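# Refit the band over the guard and carton

## Task

Slip the band back around the carton so it passes over the corner guard and goes all the way round. The job counts as done only if, at the end, the corner guard sits in its proper spot and the carton rests flat and level.

## Robot and tools

Robot: two arms, left_arm and right_arm, each a six-joint arm with a parallel two-finger gripper and a wrist camera. They face each other across the table. left_arm's base is on the +y side at (+0.160, +0.467, +0.066) m in the scene frame; right_arm's base is at (-0.010, -0.451, +0.122) m. The arm names do not match image sides. Fixed cameras are cam_high and cam_low; the wrist cameras are cam_left_wrist and cam_right_wrist. All four images are 896x504.

Frames. Scene frame: origin at the table centre, +z up, table top at z = +0.020 m. Each arm reports its hand position (end_effector_position, in metres), quat_wxyz and velocities in its own base frame. Motion offsets are taken along the axes of that arm's current Hand target. On a gripper, +x runs along the fingers and y is the closing direction. The reported hand point sits between the fingers, 3 to 4 cm short of the tips. Only the last 1.5 cm of each finger's inner face is flat.

The 14-number row is used by execute_actions and move. It is one list covering both arms: left_arm's dx, dy, dz, rx, ry, rz, opening, then the same seven for right_arm. Every value lies in [-1, 1]. The six pose numbers are an offset, not a pose. They are measured from that arm's Hand target as it stood when the action or move began, along that target's axes. A value of 1.0 means 0.6 m of travel or 180 degrees of turn. rx, ry, rz together form one rotation vector. Sending an offset again moves the arm further still. Six zeros re-command the current Hand target. The opening is absolute: +1 is fully open (0.080 m) and -1 fully closed. Empty fingers touch at about -0.78. Going from open to closed takes at least about 0.6 s. An arm you want to leave alone still needs its current opening sent, because 0 is itself a command for half-open.

execute_actions(actions, cameras): actions is a list of actions. Each action is up to 15 rows, one per 1/30 s step, and a short action repeats its final row. Every row counts from the action's start pose, not from the row before it. Images come back only if actions is empty or cameras names some; ["all"] gives every camera. An empty list also shows the scene number and the baseline readings.

move(target, speed, blend, opening_speed, grip_force, blocking, cameras): steers each gripper in a straight line toward an offset. target is either one 14-number row or a list of up to 15 rows, and every row counts from the same starting Hand targets. speed is in m/s, from 0.002 to 4.3, default 0.25; turning is limited to twice that in rad/s. It can be one number or one per row. blend, in metres, rounds corners in a list; 0 stops at each point. opening_speed is the gripper rate per second on the -1..1 scale, at least 0.2. grip_force is the pad force limit in newtons, 8 to 34, either one value or one per arm; it stays until changed. blocking=false returns after about 0.5 s while the move carries on. A move lasts at most 10 s. The move: line reports the outcome: done, off_target, moving, held, blocked or fault, plus limits=paced or limits=held. blocked means something stopped that gripper far from its goal, and it now holds there. The path does not avoid obstacles or the other arm. Faster moves stray more and strike harder.

wait(seconds 0 to 10): lets the scene run. stop(): brakes a running move. zoom_image(camera, region [x0, y0, x1, y1] in pixels, at most 504 by 504): gives a closer view of the newest image from that camera. read_manual(section="licences"): returns only licence text. finished_scene(scene 1 or 2): ends the scene for good. Call it only once the band, the guard and the carton stay correct with the robot let go.

Results include Hand target (your last command after clipping), grip_measured (the opening on the command scale, up to about 2 mm off), joint positions and torques, external torque estimates, motor temperatures, and a Wrist depth block: 7x7 cells of median distance in mm, where - means no reading. Execute results also list hand positions at some steps. Grippers often stop short or droop, especially at long reach. Check the pose after each move and send the remaining error as a fresh offset. Orientation is clipped to within 32 degrees of the measured orientation at each step. To grip, command about 0.08 below the reading at first touch.

Avoid the following. Any arm-to-arm contact, including one gripper closing on the other's fingers, since it can end the scene. Hard hits on the table or on heavy things. Dropping parts or releasing them while they move. Anything leaving the table. Heavy force on the wrist camera cables. Paths near an arm's own base; go round it instead. Large one-step jumps, which can cause an OVER-SPEED FAULT. Contact torque at the joint load limits (waist 17.2, shoulder 21.3, elbow 21.3, wrist pitch 5.61, wrist yaw 5.59, wrist roll 5.24 N m) causes a 10 s stop. Long pushing or stretched holding heats motors: a MOTOR HOT line appears at 50 °C, and at 95 °C the arm stops. To end a press, command the target back past the gripper. Loose objects may get nudged now and then. Time spent thinking lets the scene keep running.

Each tool is called after "Call:" as name(argument=value, ...) on one line, values as JSON.

## Session

Call:
execute_actions(actions=[])

Scene clock: 0.00 s.
left_arm: end_effector_position=(+0.1750, +0.1075, +0.1417) grip_measured=+1.000 end_effector_quat_wxyz=(+0.900, +0.170, +0.373, -0.147) | right_arm: end_effector_position=(+0.0533, -0.2894, +0.0333) grip_measured=+1.000 end_effector_quat_wxyz=(-0.433, -0.383, -0.407, +0.707)
Joint positions: left_arm=[1.053 0.994 0.716 -1.002 0.717 1.431 0.08] | right_arm=[-1.171 1.643 0.851 -0.615 0.435 0.621 0.08]
Joint velocities: within noise
Joint torques (N m): no reading
External joint torques (N m): no reading
Motor temperatures (°C): left_arm=[40 44 41 37 43 33] | right_arm=[41 33 36 39 42 44]
Heat: left arm: hottest shoulder 44 °C (+0.0 °C/min); right arm: hottest wrist roll 44 °C (+0.0 °C/min).
Wrist depth (mm): cam_left_wrist=[- 1829 429 380 354 322 296 / 1705 1530 380 352 327 302 282 / 1539 1530 346 326 305 285 269 / 1402 1379 319 303 285 268 253 / 1256 1314 288 285 268 250 240 / - 79 253 267 251 - 76 / - - 256 250 238 - -] | cam_right_wrist=[894 940 992 1078 1169 1250 - / 877 925 996 218 240 258 - / 842 178 188 199 234 253 1199 / 164 178 202 200 210 250 1205 / 178 187 199 206 206 244 1351 / 177 74 196 206 204 91 - / - 69 194 205 202 82 -]
Hand target: left_arm +0.1756, +0.1079, +0.1433; +0.900, +0.173, +0.372, -0.146 | right_arm +0.0538, -0.2911, +0.0355; -0.435, -0.382, -0.403, +0.708
Tool commands: left_gripper/opening=+1.0 right_gripper/opening=+1.0

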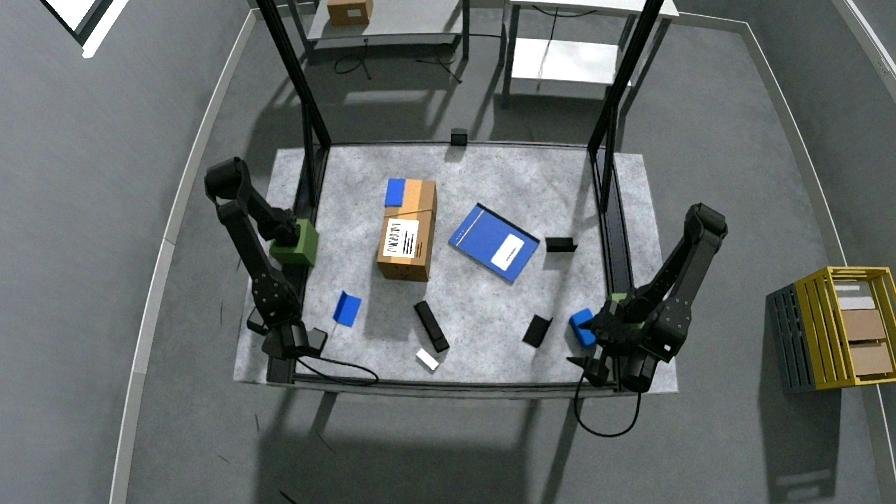

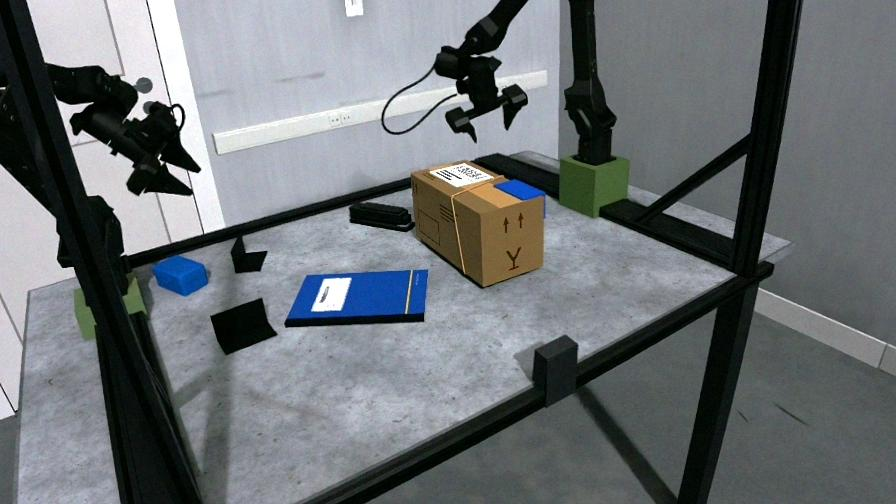

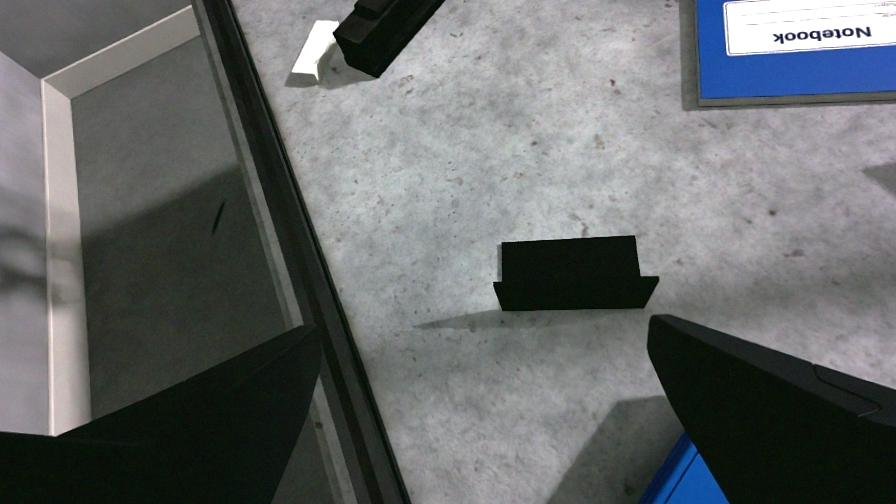

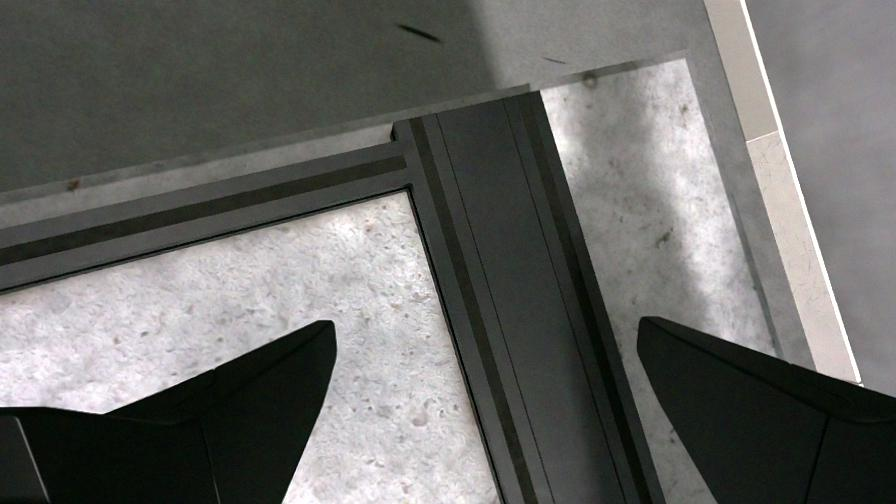

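Call:
zoom_image(camera="cam_high", region=[360, 160, 460, 290])

Call:
zoom_image(camera="cam_low", region=[390, 140, 570, 300])

Call:
zoom_image(camera="cam_high", region=[300, 270, 460, 390])

Scaled by 3.877.

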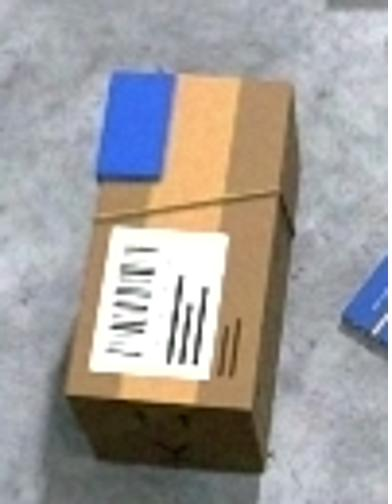

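Scaled by 2.800.

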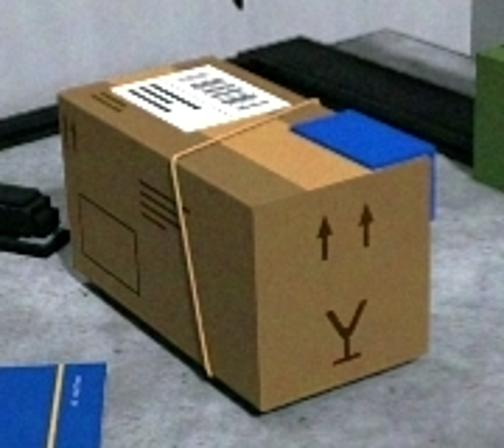

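Scaled by 3.150.

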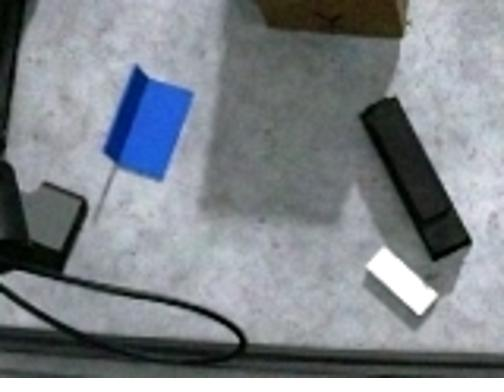

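Call:
move(target=[0.186,-0.152,0.441,-0.057,-0.039,-0.034,1,-0.501,-0.013,-0.474,-0.483,-0.1355,0.359,1], speed=0.4, cameras=["cam_left_wrist","cam_right_wrist","cam_high","cam_low"])

Scene clock: 80.93 s.
left_arm: end_effector_position=(+0.3764, -0.0992, +0.2165) grip_measured=+1.000 end_effector_quat_wxyz=(+0.922, +0.062, +0.341, -0.172) | right_arm: end_effector_position=(+0.1972, +0.0585, +0.1897) grip_measured=+1.000 end_effector_quat_wxyz=(+0.902, -0.004, +0.431, -0.006)
Joint positions: left_arm=[-0.211 1.39 1.132 -0.456 0.12 0.1 0.08] | right_arm=[0.534 0.811 0.842 -1.002 0.339 0.432 0.08]
Joint torques (N m): left_arm=[-0.23 -3.98 7.11 1.58 -0.14 -0.03] | right_arm=[0.21 -1.04 7.64 1.44 0.03 -0.04]
External joint torques (N m): left_arm=[-0.22 1.25 0.57 0.17 -0.19 -0.03] | right_arm=[0.21 -0.01 1.7 0.33 -0.15 -0.04]
Heat: left arm: hottest elbow 45 °C (+2.0 °C/min); right arm: hottest wrist roll 43 °C (-1.0 °C/min).
Wrist depth (mm): cam_left_wrist=[563 520 528 319 309 505 1753 / 480 503 299 285 287 447 458 / 440 438 418 281 329 421 416 / 403 399 394 358 386 382 385 / 369 373 362 360 353 347 350 / - 79 324 333 322 - 76 / - - 310 310 300 - -] | cam_right_wrist=[1469 496 492 502 490 491 487 / 1367 460 455 290 455 453 449 / 1313 429 278 270 269 372 421 / 1244 403 256 253 251 258 396 / 1187 378 369 365 315 290 377 / 1152 74 102 355 360 90 355 / - 69 332 334 335 78 -]
Hand target: left_arm +0.3796, -0.1001, +0.2205; +0.924, +0.062, +0.336, -0.170 | right_arm +0.1996, +0.0611, +0.1968; +0.906, +0.000, +0.423, -0.001
Off the commanded pose: left_arm 0.005 m, 1 deg | right_arm 0.008 m, 1 deg.
move: done

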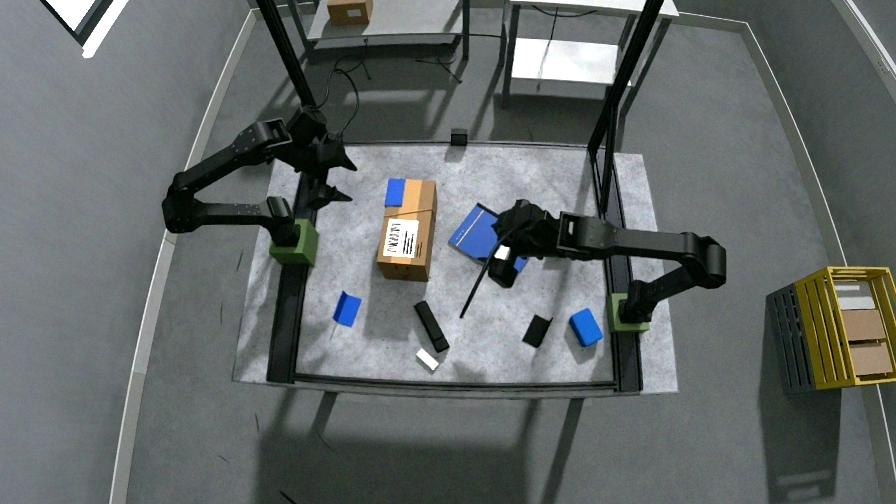

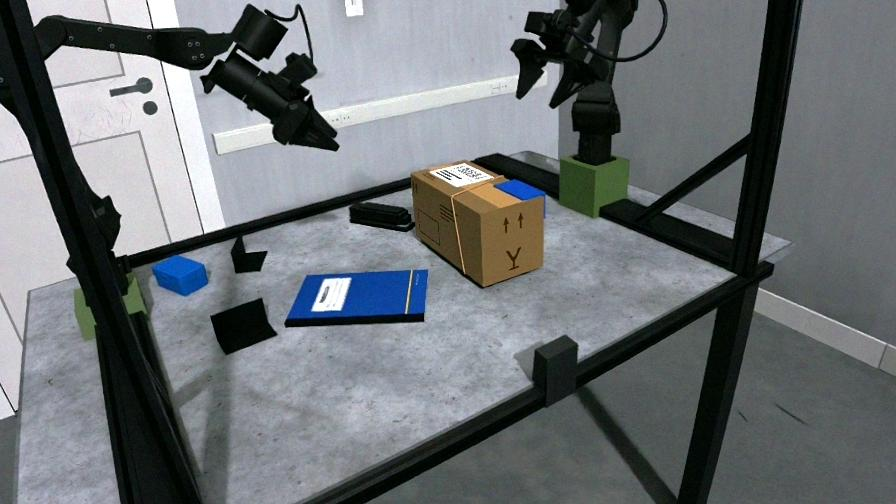

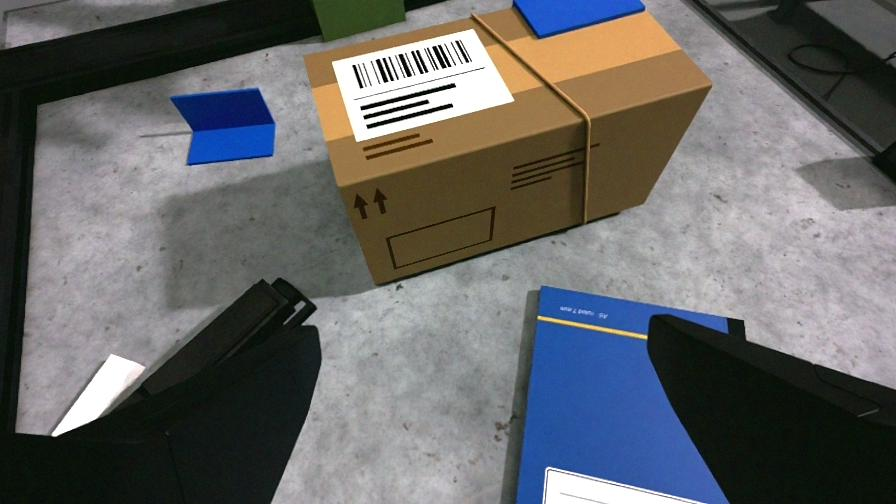

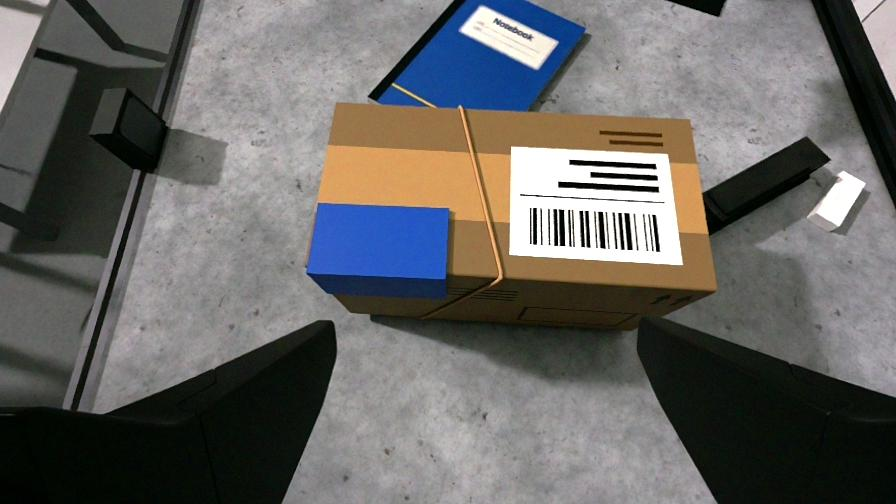

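Call:
zoom_image(camera="cam_right_wrist", region=[290, 90, 540, 340])

Call:
zoom_image(camera="cam_left_wrist", region=[460, 0, 730, 250])

Scaled by 2.016.

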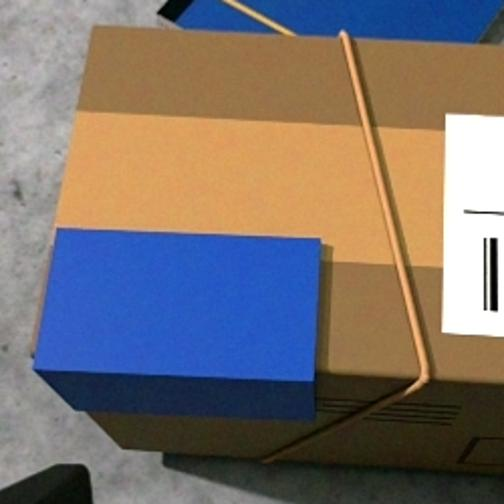

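Scaled by 1.867.

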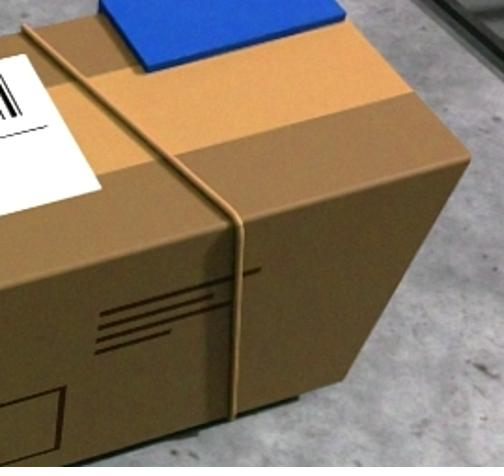

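Call:
move(target=[0.275,-0.150,0.0547,-0.061,0.028,0.0665,-0.1,0.163,-0.0335,-0.1008,0.019,-0.028,-0.017,-0.1], speed=0.3, cameras=["cam_left_wrist","cam_right_wrist","cam_high","cam_low"])

Scene clock: 172.10 s.
left_arm: end_effector_position=(+0.4828, -0.2358, +0.1395) grip_measured=-0.098 end_effector_quat_wxyz=(+0.922, +0.016, +0.384, -0.040) | right_arm: end_effector_position=(+0.2169, +0.0418, +0.0866) grip_measured=-0.097 end_effector_quat_wxyz=(+0.924, +0.017, +0.379, -0.037)
Joint positions: left_arm=[-0.541 2.067 1.673 -0.449 -0.315 -0.335 0.031] | right_arm=[0.428 0.752 0.349 -0.443 0.353 0.376 0.031]
Joint torques (N m): left_arm=[0.16 -7.39 6.83 1.17 -0.36 -0.05] | right_arm=[-0.34 -0.95 4.77 1.62 0.03 -0.05]
External joint torques (N m): left_arm=[0.16 2.43 0.48 -0.11 -0.2 -0.05] | right_arm=[-0.36 0.05 -1.48 0.35 -0.13 -0.05]
Motor temperatures (°C): left_arm=[37 45 49 45 41 33] | right_arm=[40 34 50 45 40 43]
Heat: left arm: hottest elbow 49 °C (+2.0 °C/min); right arm: hottest elbow 50 °C (+3.0 °C/min). Fold the right arm in close to its base, or ease its load, before you think long.
Wrist depth (mm): cam_left_wrist=[181 176 172 168 164 346 349 / 165 161 156 155 153 154 317 / 150 148 147 145 141 140 293 / 139 137 138 135 135 134 274 / 165 176 167 173 163 257 258 / 256 256 - 246 82 246 243 / - - - 226 92 - -] | cam_right_wrist=[1313 416 416 400 200 390 396 / 372 191 181 181 179 178 360 / 338 162 160 163 162 161 314 / 309 148 149 152 151 150 287 / 284 276 174 188 188 231 276 / 270 266 - 255 86 260 259 / - - - 241 80 - -]
Hand target: left_arm +0.4853, -0.2367, +0.1395; +0.923, +0.016, +0.383, -0.038 | right_arm +0.2159, +0.0410, +0.0830; +0.923, +0.016, +0.383, -0.038
Off the commanded pose: left_arm 0.003 m, 0 deg | right_arm 0.004 m, 0 deg.
MOTOR HOT: joint 3 (elbow) of the right arm reports 50 °C; the controller stops that arm at 95 °C. To cool a motor, set the load down, stop pushing, or move to a pose that needs little force.
move: done

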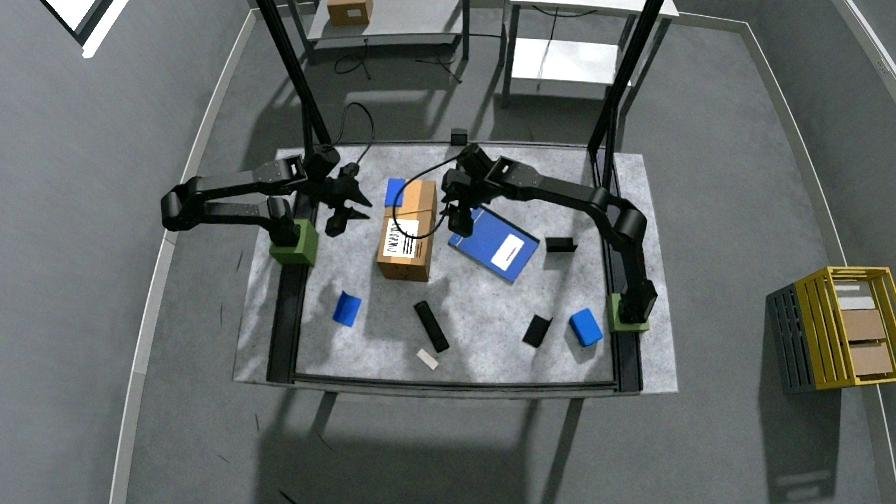

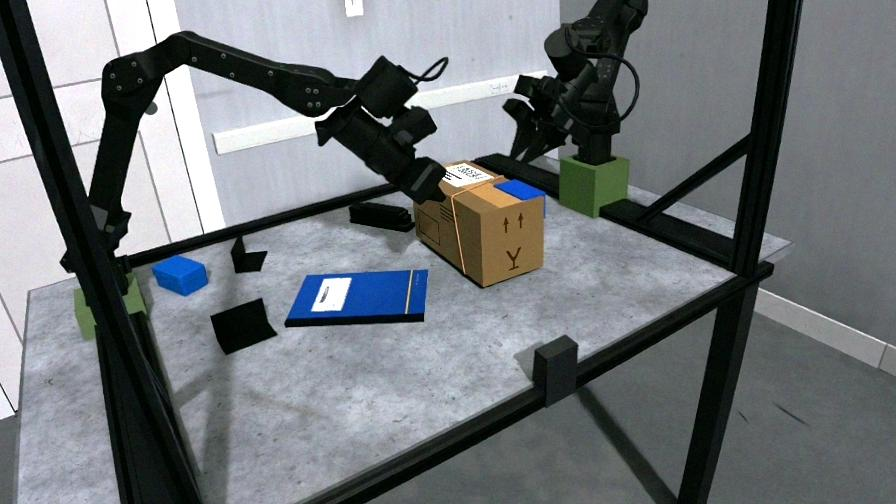

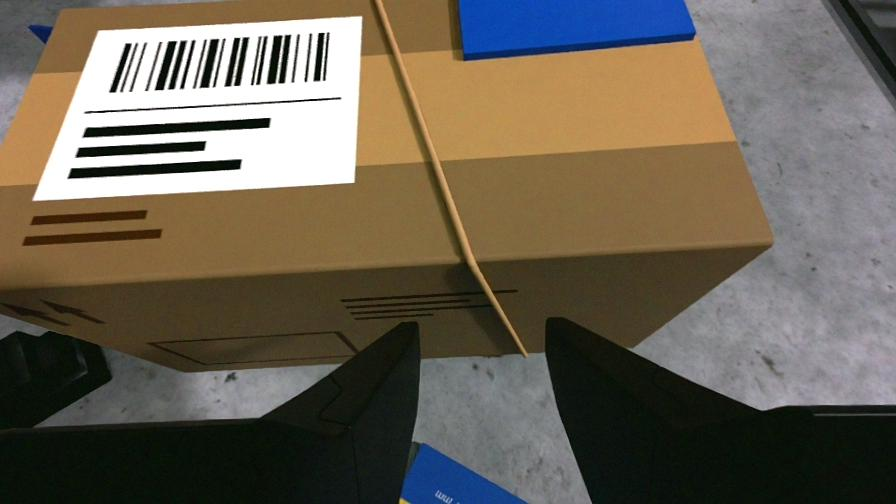

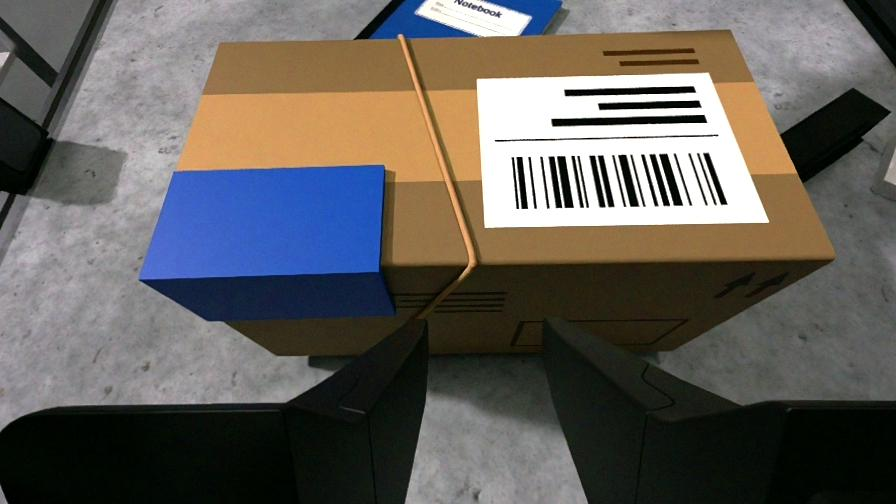

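Call:
move(target=[0.0433,0.002,0.004,0,0,0,-0.1,0.06,0.0015,-0.001,0,0,0,-0.1], speed=0.15, cameras=["cam_left_wrist","cam_right_wrist"])

Scene clock: 186.90 s.
left_arm: end_effector_position=(+0.5024, -0.2353, +0.1225) grip_measured=-0.098 end_effector_quat_wxyz=(+0.922, +0.016, +0.385, -0.036) | right_arm: end_effector_position=(+0.2424, +0.0407, +0.0606) grip_measured=-0.097 end_effector_quat_wxyz=(+0.924, +0.017, +0.379, -0.038)
Joint positions: left_arm=[-0.52 2.148 1.73 -0.425 -0.307 -0.323 0.031] | right_arm=[0.348 0.959 0.296 -0.162 0.3 0.314 0.031]
Joint torques (N m): left_arm=[0.17 -8.05 6.76 1.41 -0.08 0.12] | right_arm=[-0.31 -1.68 4.41 1.66 0 -0.04]
External joint torques (N m): left_arm=[0.3 2.27 0.43 0.13 0.07 0.12] | right_arm=[-0.3 0.09 -1.45 0.4 -0.14 -0.04]
Heat: left arm: hottest elbow 50 °C (+2.0 °C/min); right arm: hottest elbow 48 °C (+0.0 °C/min). Fold the left arm in close to its base, or ease its load, before you think long. Fold the right arm in close to its base, or ease its load, before you think long.
Wrist depth (mm): cam_left_wrist=[152 149 147 142 139 137 317 / 138 136 135 132 131 129 294 / 128 125 124 121 121 118 268 / 118 117 116 113 111 110 112 / 113 112 118 111 107 142 236 / 171 179 - 226 82 228 228 / - - - 217 93 - -] | cam_right_wrist=[380 163 162 161 159 158 350 / 339 147 146 145 143 142 147 / 307 133 129 131 128 129 130 / - 119 117 120 119 119 117 / 113 112 111 114 114 126 141 / 242 238 - 205 87 179 234 / - - - 216 80 - -]
Hand target: left_arm +0.5054, -0.2370, +0.1227; +0.923, +0.016, +0.383, -0.037 | right_arm +0.2410, +0.0398, +0.0572; +0.923, +0.016, +0.382, -0.038
Off the commanded pose: left_arm 0.004 m, 0 deg | right_arm 0.004 m, 0 deg.
MOTOR HOT: joint 3 (elbow) of the left arm reports 50 °C; the controller stops that arm at 95 °C. To cool a motor, set the load down, stop pushing, or move to a pose that needs little force.
MOTOR HOT: still on. Joint 3 (elbow) of the right arm reports 48 °C.
move: done
Images, in order (width x height): cam_left_wrist 896x504, cam_right_wrist 896x504.

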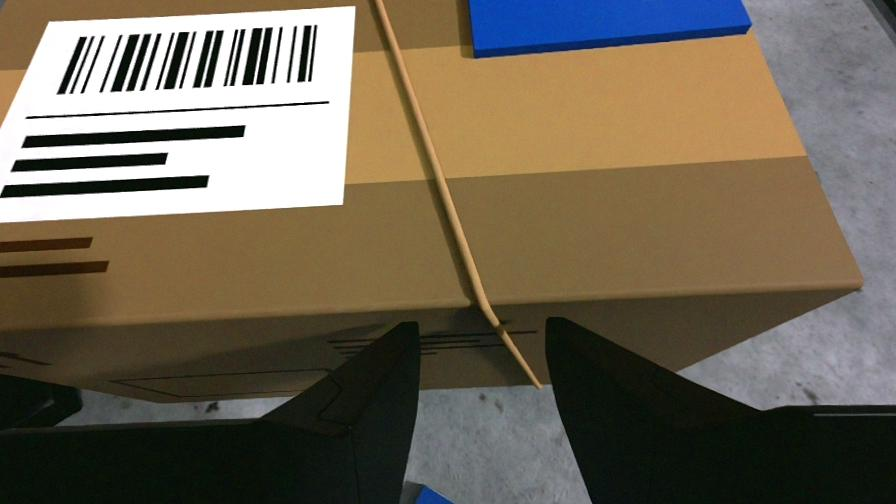

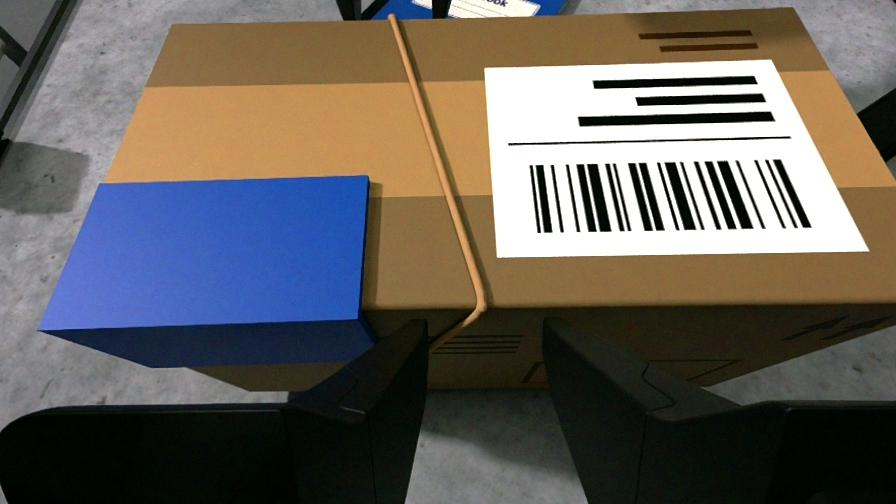

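Call:
move(target=[[0.0065,0.001,0.004,0,0,0,-0.1,0.0105,0,0,0,0,0,-0.1],[0.0065,0.001,0.004,0,0,0,-1,0.0105,0,0,0,0,0,-1]], speed=0.08, cameras=["cam_left_wrist","cam_right_wrist"])

Scene clock: 196.53 s.
left_arm: end_effector_position=(+0.5054, -0.2357, +0.1206) grip_measured=-0.772 end_effector_quat_wxyz=(+0.921, +0.017, +0.388, -0.037) | right_arm: end_effector_position=(+0.2455, +0.0416, +0.0540) grip_measured=-0.766 end_effector_quat_wxyz=(+0.923, +0.017, +0.383, -0.034)
Joint positions: left_arm=[-0.516 2.162 1.748 -0.431 -0.3 -0.319 0] | right_arm=[0.337 1.002 0.287 -0.115 0.283 0.304 0.001]
Joint torques (N m): left_arm=[0.11 -7.97 7.19 1.68 -0.21 0.11] | right_arm=[-0.49 -1.95 4.67 1.88 0.3 -0.04]
External joint torques (N m): left_arm=[0.1 2.39 0.9 0.41 -0.06 0.11] | right_arm=[-0.47 0.01 -1.16 0.59 0.15 -0.04]
Heat: left arm: hottest elbow 49 °C (+1.0 °C/min); right arm: hottest elbow 46 °C (-3.0 °C/min). Fold the left arm in close to its base, or ease its load, before you think long.
Wrist depth (mm): cam_left_wrist=[148 145 143 138 134 132 316 / 135 133 131 129 127 126 290 / 126 122 120 119 118 114 263 / 116 115 113 111 109 109 109 / 110 109 118 105 119 123 234 / 180 188 176 - 178 226 225 / - - - - - - -] | cam_right_wrist=[364 152 151 149 148 146 151 / 334 138 136 135 133 132 128 / 130 120 120 122 120 118 121 / - 109 109 112 111 110 109 / 111 111 104 106 116 116 115 / 236 231 195 - 77 194 226 / - - - - - - -]
Hand target: left_arm +0.5099, -0.2369, +0.1217; +0.923, +0.016, +0.383, -0.038 | right_arm +0.2453, +0.0394, +0.0526; +0.923, +0.016, +0.383, -0.038
Off the commanded pose: left_arm 0.005 m, 1 deg | right_arm 0.002 m, 1 deg.
MOTOR HOT: still on. Joint 3 (elbow) of the left arm reports 49 °C.
MOTOR HOT: cleared for the motors of the right arm.
move: done
Images, in order (width x height): cam_left_wrist 896x504, cam_right_wrist 896x504.

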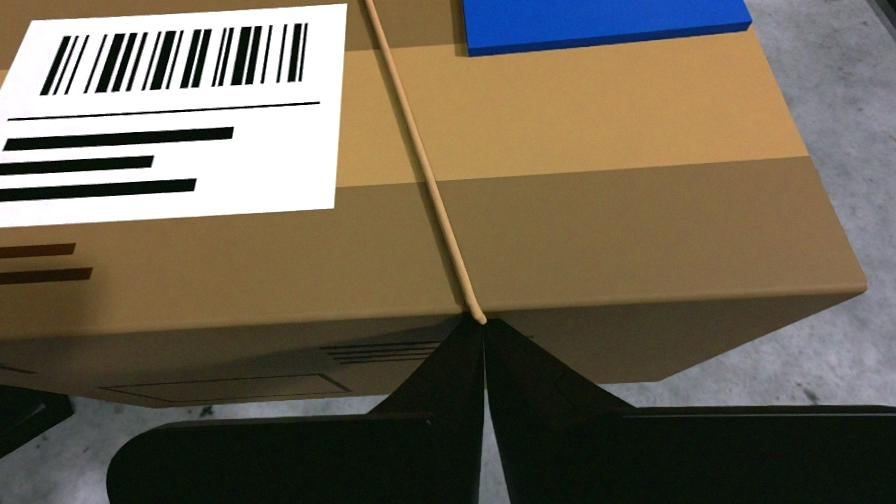

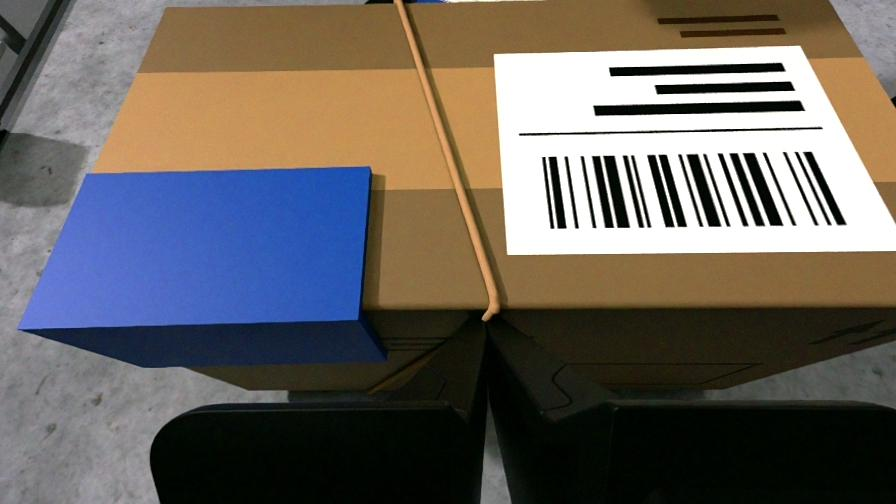

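Call:
move(target=[-0.025,0,0,0,0,0,-1,-0.025,0,0,0,0,0,-1], speed=0.06, cameras=["cam_left_wrist","cam_right_wrist"])

Scene clock: 202.40 s.
left_arm: end_effector_position=(+0.5016, -0.2364, +0.1216) grip_measured=-0.773 end_effector_quat_wxyz=(+0.920, +0.019, +0.390, -0.038) | right_arm: end_effector_position=(+0.2324, +0.0391, +0.0581) grip_measured=-0.766 end_effector_quat_wxyz=(+0.920, +0.013, +0.390, -0.039)
Joint positions: left_arm=[-0.521 2.153 1.741 -0.441 -0.302 -0.321 0] | right_arm=[0.36 0.915 0.287 -0.226 0.306 0.323 0.001]
Joint torques (N m): left_arm=[-0.13 -11.68 4.96 1.01 -0.4 0] | right_arm=[0.19 -2.71 6.44 1.26 0.22 0.14]
External joint torques (N m): left_arm=[-0.06 -1.4 -1.3 -0.24 -0.26 0] | right_arm=[0.19 -1.17 0.54 0.03 0.07 0.14]
Heat: left arm: hottest shoulder 49 °C (+4.0 °C/min); right arm: hottest elbow 46 °C (-3.0 °C/min). Fold the left arm in close to its base, or ease its load, before you think long.
Wrist depth (mm): cam_left_wrist=[149 145 144 138 136 134 313 / 136 134 132 129 127 126 289 / 127 123 121 119 118 115 262 / 117 115 114 111 109 109 110 / 111 123 130 107 129 136 235 / 176 190 194 - 195 227 225 / - - - - - - -] | cam_right_wrist=[357 155 155 153 153 152 340 / 325 140 140 139 138 137 142 / 126 124 123 127 126 126 127 / - 114 115 119 118 117 117 / 247 130 146 134 162 163 243 / 238 237 237 - 77 235 232 / - - - - - - -]
Hand target: left_arm +0.4993, -0.2361, +0.1325; +0.923, +0.016, +0.382, -0.038 | right_arm +0.2347, +0.0403, +0.0632; +0.923, +0.016, +0.383, -0.038
Off the commanded pose: left_arm 0.011 m, 1 deg | right_arm 0.006 m, 1 deg.
MOTOR HOT: still on. Joint 2 (shoulder) of the left arm reports 49 °C.
move: off_target (left_arm)
Images, in order (width x height): cam_left_wrist 896x504, cam_right_wrist 896x504.

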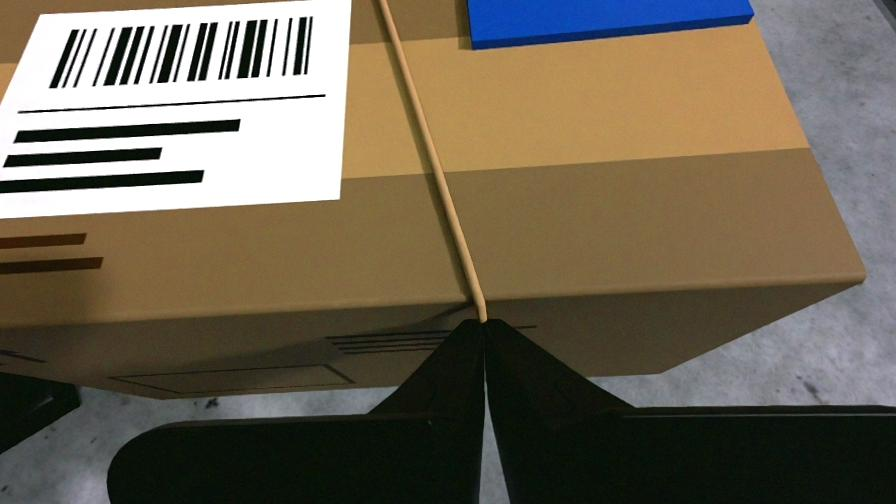

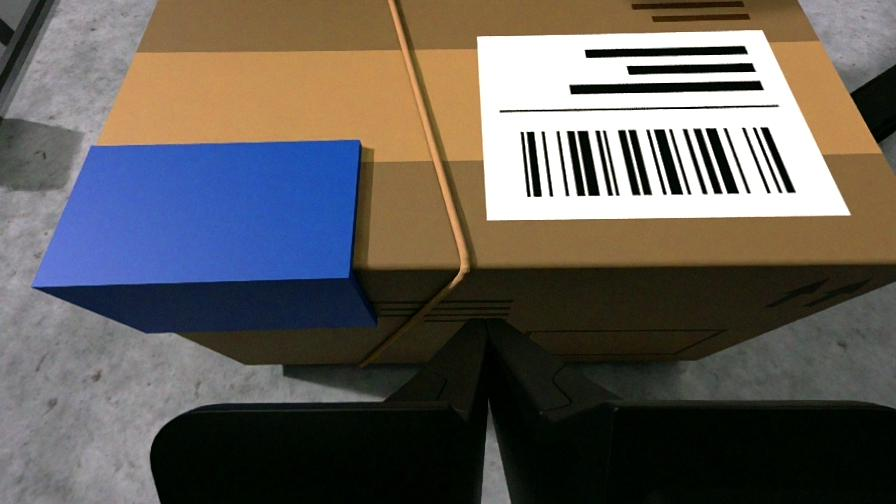

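Call:
move(target=[[-0.012,0,0,0,0,0,-1,0.02,0.0068,0.0017,0,0,0,-0.25],[-0.025,0,0,0,0,0,-1,0.039,0.0068,0.0017,0,0,0,-0.25]], speed=0.08, cameras=["cam_left_wrist","cam_right_wrist"])

Scene clock: 234.40 s.
left_arm: end_effector_position=(+0.4907, -0.2348, +0.1264) grip_measured=-0.773 end_effector_quat_wxyz=(+0.917, +0.021, +0.396, -0.036) | right_arm: end_effector_position=(+0.2474, +0.0430, +0.0486) grip_measured=-0.253 end_effector_quat_wxyz=(+0.922, +0.011, +0.386, -0.038)
Joint positions: left_arm=[-0.53 2.116 1.711 -0.464 -0.307 -0.329 0] | right_arm=[0.353 1.046 0.284 -0.081 0.305 0.311 0.024]
Joint torques (N m): left_arm=[-0.32 -12.47 5.41 1.09 -0.48 -0.03] | right_arm=[-1.14 0.8 5.25 4.19 -0.29 -0.06]
External joint torques (N m): left_arm=[-0.27 -2.41 -0.87 -0.15 -0.32 -0.03] | right_arm=[-1.16 2.87 -0.46 2.91 -0.42 -0.06]
Motor temperatures (°C): left_arm=[37 62 47 41 41 33] | right_arm=[39 34 47 45 40 43]
Heat: left arm: hottest shoulder 62 °C (+17.2 °C/min); right arm: hottest elbow 47 °C (-3.0 °C/min). Fold the left arm in close to its base, or ease its load, before you think long.
Wrist depth (mm): cam_left_wrist=[153 150 147 143 139 138 313 / 141 137 137 133 132 129 290 / 132 128 127 123 123 120 268 / 121 122 119 117 117 115 249 / 149 151 157 148 174 237 239 / 242 241 240 - 233 232 228 / - - - - - - -] | cam_right_wrist=[356 146 146 145 144 143 149 / 320 131 131 130 130 129 128 / 122 115 117 118 117 115 119 / 104 104 105 108 108 107 107 / 101 104 100 103 103 111 111 / 231 226 - 183 86 184 227 / - - - 207 72 - -]
Hand target: left_arm +0.4888, -0.2352, +0.1429; +0.923, +0.016, +0.383, -0.038 | right_arm +0.2523, +0.0429, +0.0474; +0.923, +0.016, +0.383, -0.038
Off the commanded pose: left_arm 0.017 m, 2 deg | right_arm 0.005 m, 1 deg.
MOTOR HOT: still on. Joint 2 (shoulder) of the left arm reports 62 °C.
move: off_target (left_arm)
Images, in order (width x height): cam_left_wrist 896x504, cam_right_wrist 896x504.

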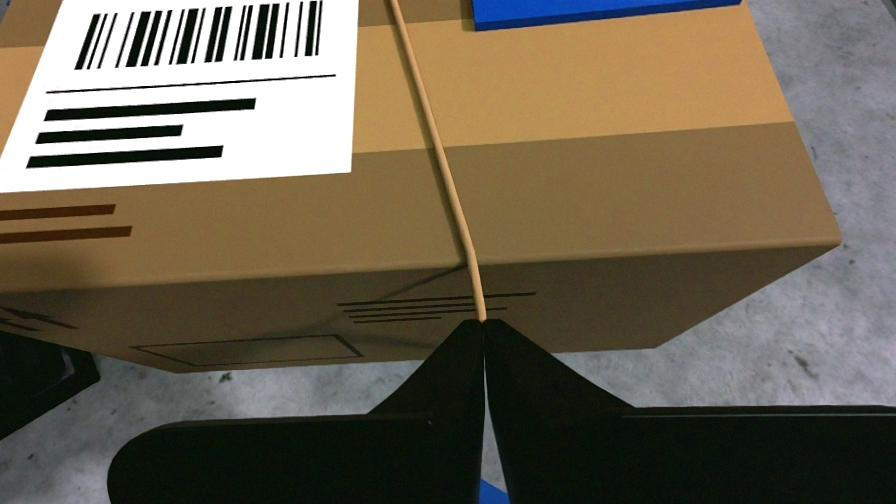

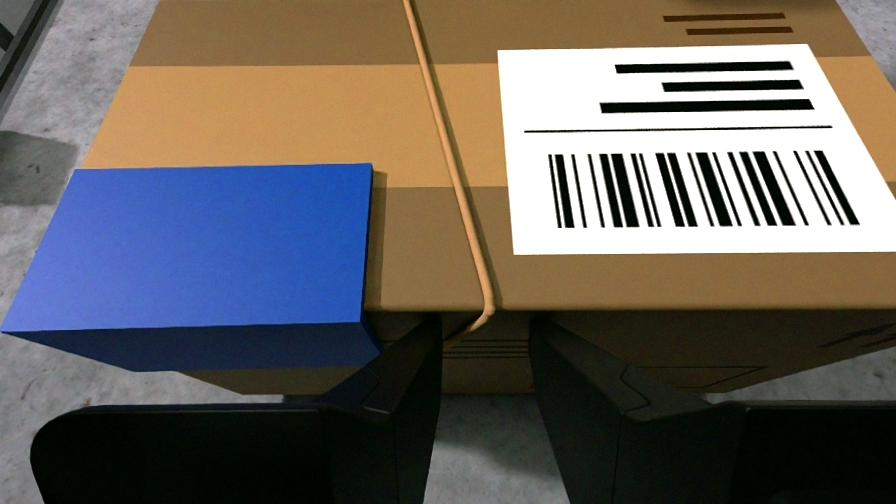

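Call:
move(target=[[0.006,0,0,0,0,0,-1,0,0,0,0,0,0,-1],[0.006,0,0,0,0,0,-1,-0.025,0,0.003,0,0,0,-1]], speed=0.08, cameras=["cam_left_wrist","cam_right_wrist"])

Scene clock: 248.17 s.
left_arm: end_effector_position=(+0.4908, -0.2349, +0.1268) grip_measured=-0.773 end_effector_quat_wxyz=(+0.918, +0.021, +0.395, -0.037) | right_arm: end_effector_position=(+0.2376, +0.0423, +0.0498) grip_measured=-0.766 end_effector_quat_wxyz=(+0.918, +0.011, +0.396, -0.037)
Joint positions: left_arm=[-0.53 2.116 1.711 -0.463 -0.307 -0.329 0] | right_arm=[0.364 0.988 0.283 -0.161 0.304 0.325 0.001]
Joint torques (N m): left_arm=[-0.14 -11.22 5.82 1.4 -0.42 0] | right_arm=[0.09 -3.2 7.44 1.19 0.35 0.15]
External joint torques (N m): left_arm=[-0.15 -1.18 -0.44 0.17 -0.27 0] | right_arm=[0.07 -1.35 1.65 -0.05 0.21 0.15]
Motor temperatures (°C): left_arm=[37 60 48 41 40 33] | right_arm=[39 34 45 56 40 43]
Heat: left arm: hottest shoulder 60 °C (+13.2 °C/min); right arm: hottest wrist pitch 56 °C (+10.1 °C/min). Heating fast: the right arm's wrist pitch motor: a push or a pull is the cause, and it goes on while you think. Ease it with your next call, before anything else. Fold the left arm in close to its base, or ease its load, before you think long.
Wrist depth (mm): cam_left_wrist=[153 151 147 144 140 139 314 / 141 139 137 133 132 129 290 / 133 128 128 124 123 120 267 / 121 122 119 118 118 115 249 / 149 151 158 148 174 236 240 / 244 242 241 - 233 230 229 / - - - - - - -] | cam_right_wrist=[338 139 139 139 138 137 139 / 299 127 126 128 125 125 124 / - 114 112 116 115 113 114 / - 102 103 108 108 107 107 / 235 129 132 120 148 148 231 / 228 228 230 - 77 226 225 / - - - - - - -]
Hand target: left_arm +0.4913, -0.2354, +0.1406; +0.923, +0.016, +0.382, -0.038 | right_arm +0.2430, +0.0437, +0.0593; +0.923, +0.016, +0.383, -0.038
Off the commanded pose: left_arm 0.014 m, 2 deg | right_arm 0.011 m, 2 deg.
MOTOR HOT: joint 4 (wrist pitch) of the right arm reports 56 °C; the controller stops that arm at 95 °C. To cool a motor, set the load down, stop pushing, or move to a pose that needs little force.
MOTOR HOT: still on. Joint 2 (shoulder) of the left arm reports 60 °C.
move: off_target (left_arm, right_arm)
Images, in order (width x height): cam_left_wrist 896x504, cam_right_wrist 896x504.

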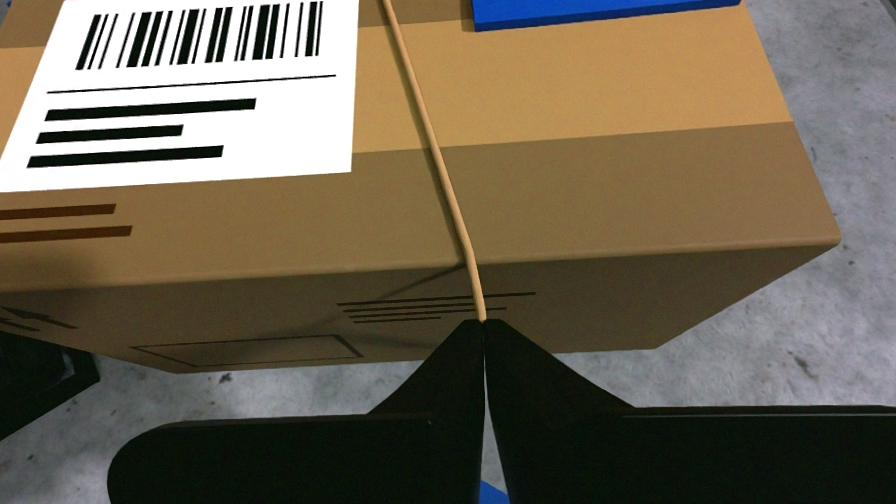

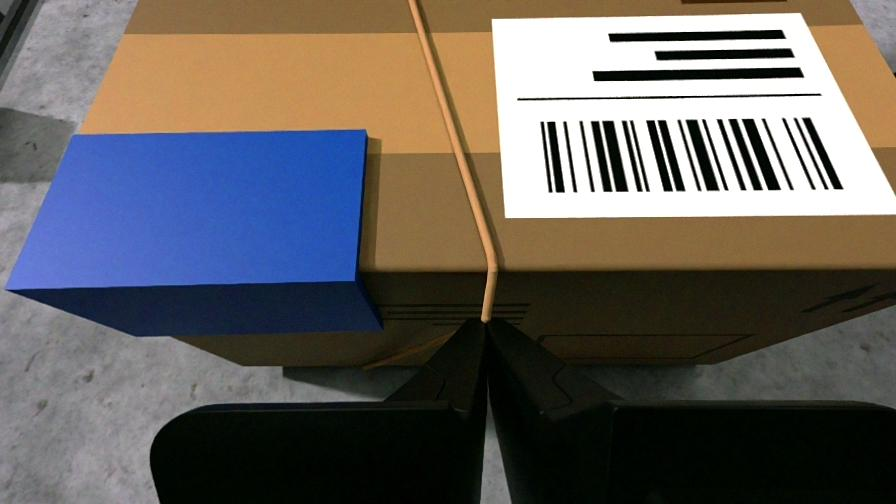

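Call:
move(target=[[-0.0047,-0.025,0.0247,0,0,0,-1,-0.02,0.033,0.027,0,0,0,-1],[-0.0047,-0.06,0.0247,0,0,0,-1,-0.02,0.088,0.027,0,0,0,-1]], speed=0.1, cameras=["cam_left_wrist","cam_right_wrist","cam_low"])

Scene clock: 296.83 s.
left_arm: end_effector_position=(+0.4934, -0.2686, +0.1426) grip_measured=-0.774 end_effector_quat_wxyz=(+0.918, +0.021, +0.395, -0.037) | right_arm: end_effector_position=(+0.2442, +0.0918, +0.0695) grip_measured=-0.766 end_effector_quat_wxyz=(+0.918, +0.008, +0.395, -0.039)
Joint positions: left_arm=[-0.589 2.196 1.903 -0.589 -0.346 -0.376 0] | right_arm=[0.624 1.127 0.444 -0.268 0.471 0.544 0.001]
Joint torques (N m): left_arm=[-0.36 -9.44 7.94 1.38 -0.51 -0.05] | right_arm=[0.26 -3.09 7.88 1.3 0.46 0.14]
External joint torques (N m): left_arm=[-0.33 1.04 1.67 0.16 -0.35 -0.05] | right_arm=[0.26 -0.43 2.14 0.17 0.22 0.13]
Motor temperatures (°C): left_arm=[36 58 49 42 40 33] | right_arm=[39 35 48 46 40 43]
Heat: left arm: hottest shoulder 58 °C (-3.0 °C/min); right arm: hottest elbow 48 °C (+1.0 °C/min). Fold the left arm in close to its base, or ease its load, before you think long.
Wrist depth (mm): cam_left_wrist=[176 173 168 159 162 340 333 / 161 158 154 150 150 313 307 / 149 147 144 141 138 289 286 / 138 135 134 131 130 270 268 / 141 132 138 126 150 255 253 / 257 252 237 - 246 243 241 / - - - - - - -] | cam_right_wrist=[1291 366 170 167 166 166 166 / 325 332 151 151 151 151 151 / 298 303 138 134 139 138 138 / 278 280 122 123 127 128 129 / 260 258 118 117 123 137 137 / 244 247 245 - 77 242 246 / - - - - - - -]
Hand target: left_arm +0.4968, -0.2718, +0.1527; +0.923, +0.016, +0.383, -0.037 | right_arm +0.2504, +0.0961, +0.0794; +0.923, +0.016, +0.383, -0.038
Off the commanded pose: left_arm 0.011 m, 2 deg | right_arm 0.012 m, 2 deg.
MOTOR HOT: still on. Joint 2 (shoulder) of the left arm reports 58 °C.
MOTOR HOT: cleared for the motors of the right arm.
move: off_target (left_arm, right_arm)
Images, in order (width x height): cam_low 896x504, cam_left_wrist 896x504, cam_right_wrist 896x504.

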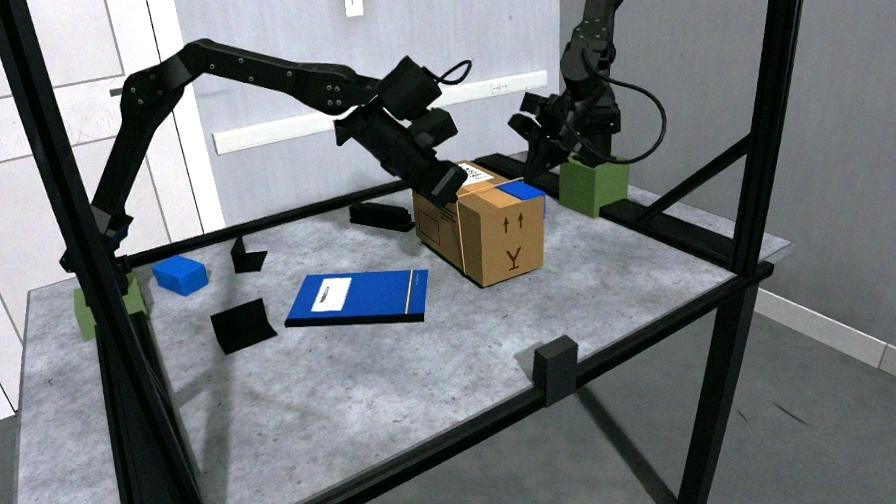

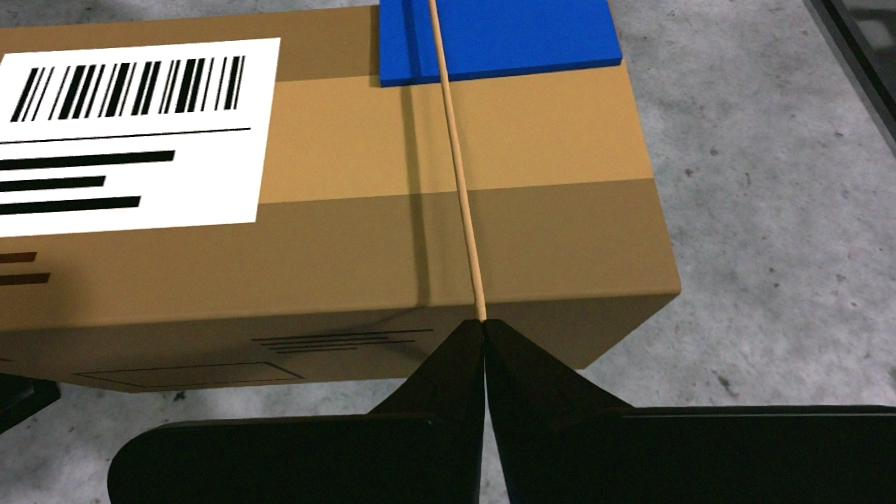

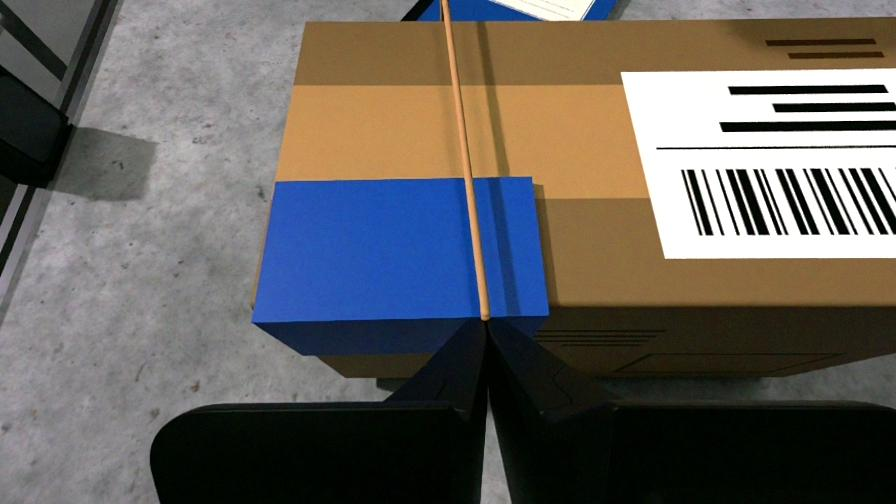

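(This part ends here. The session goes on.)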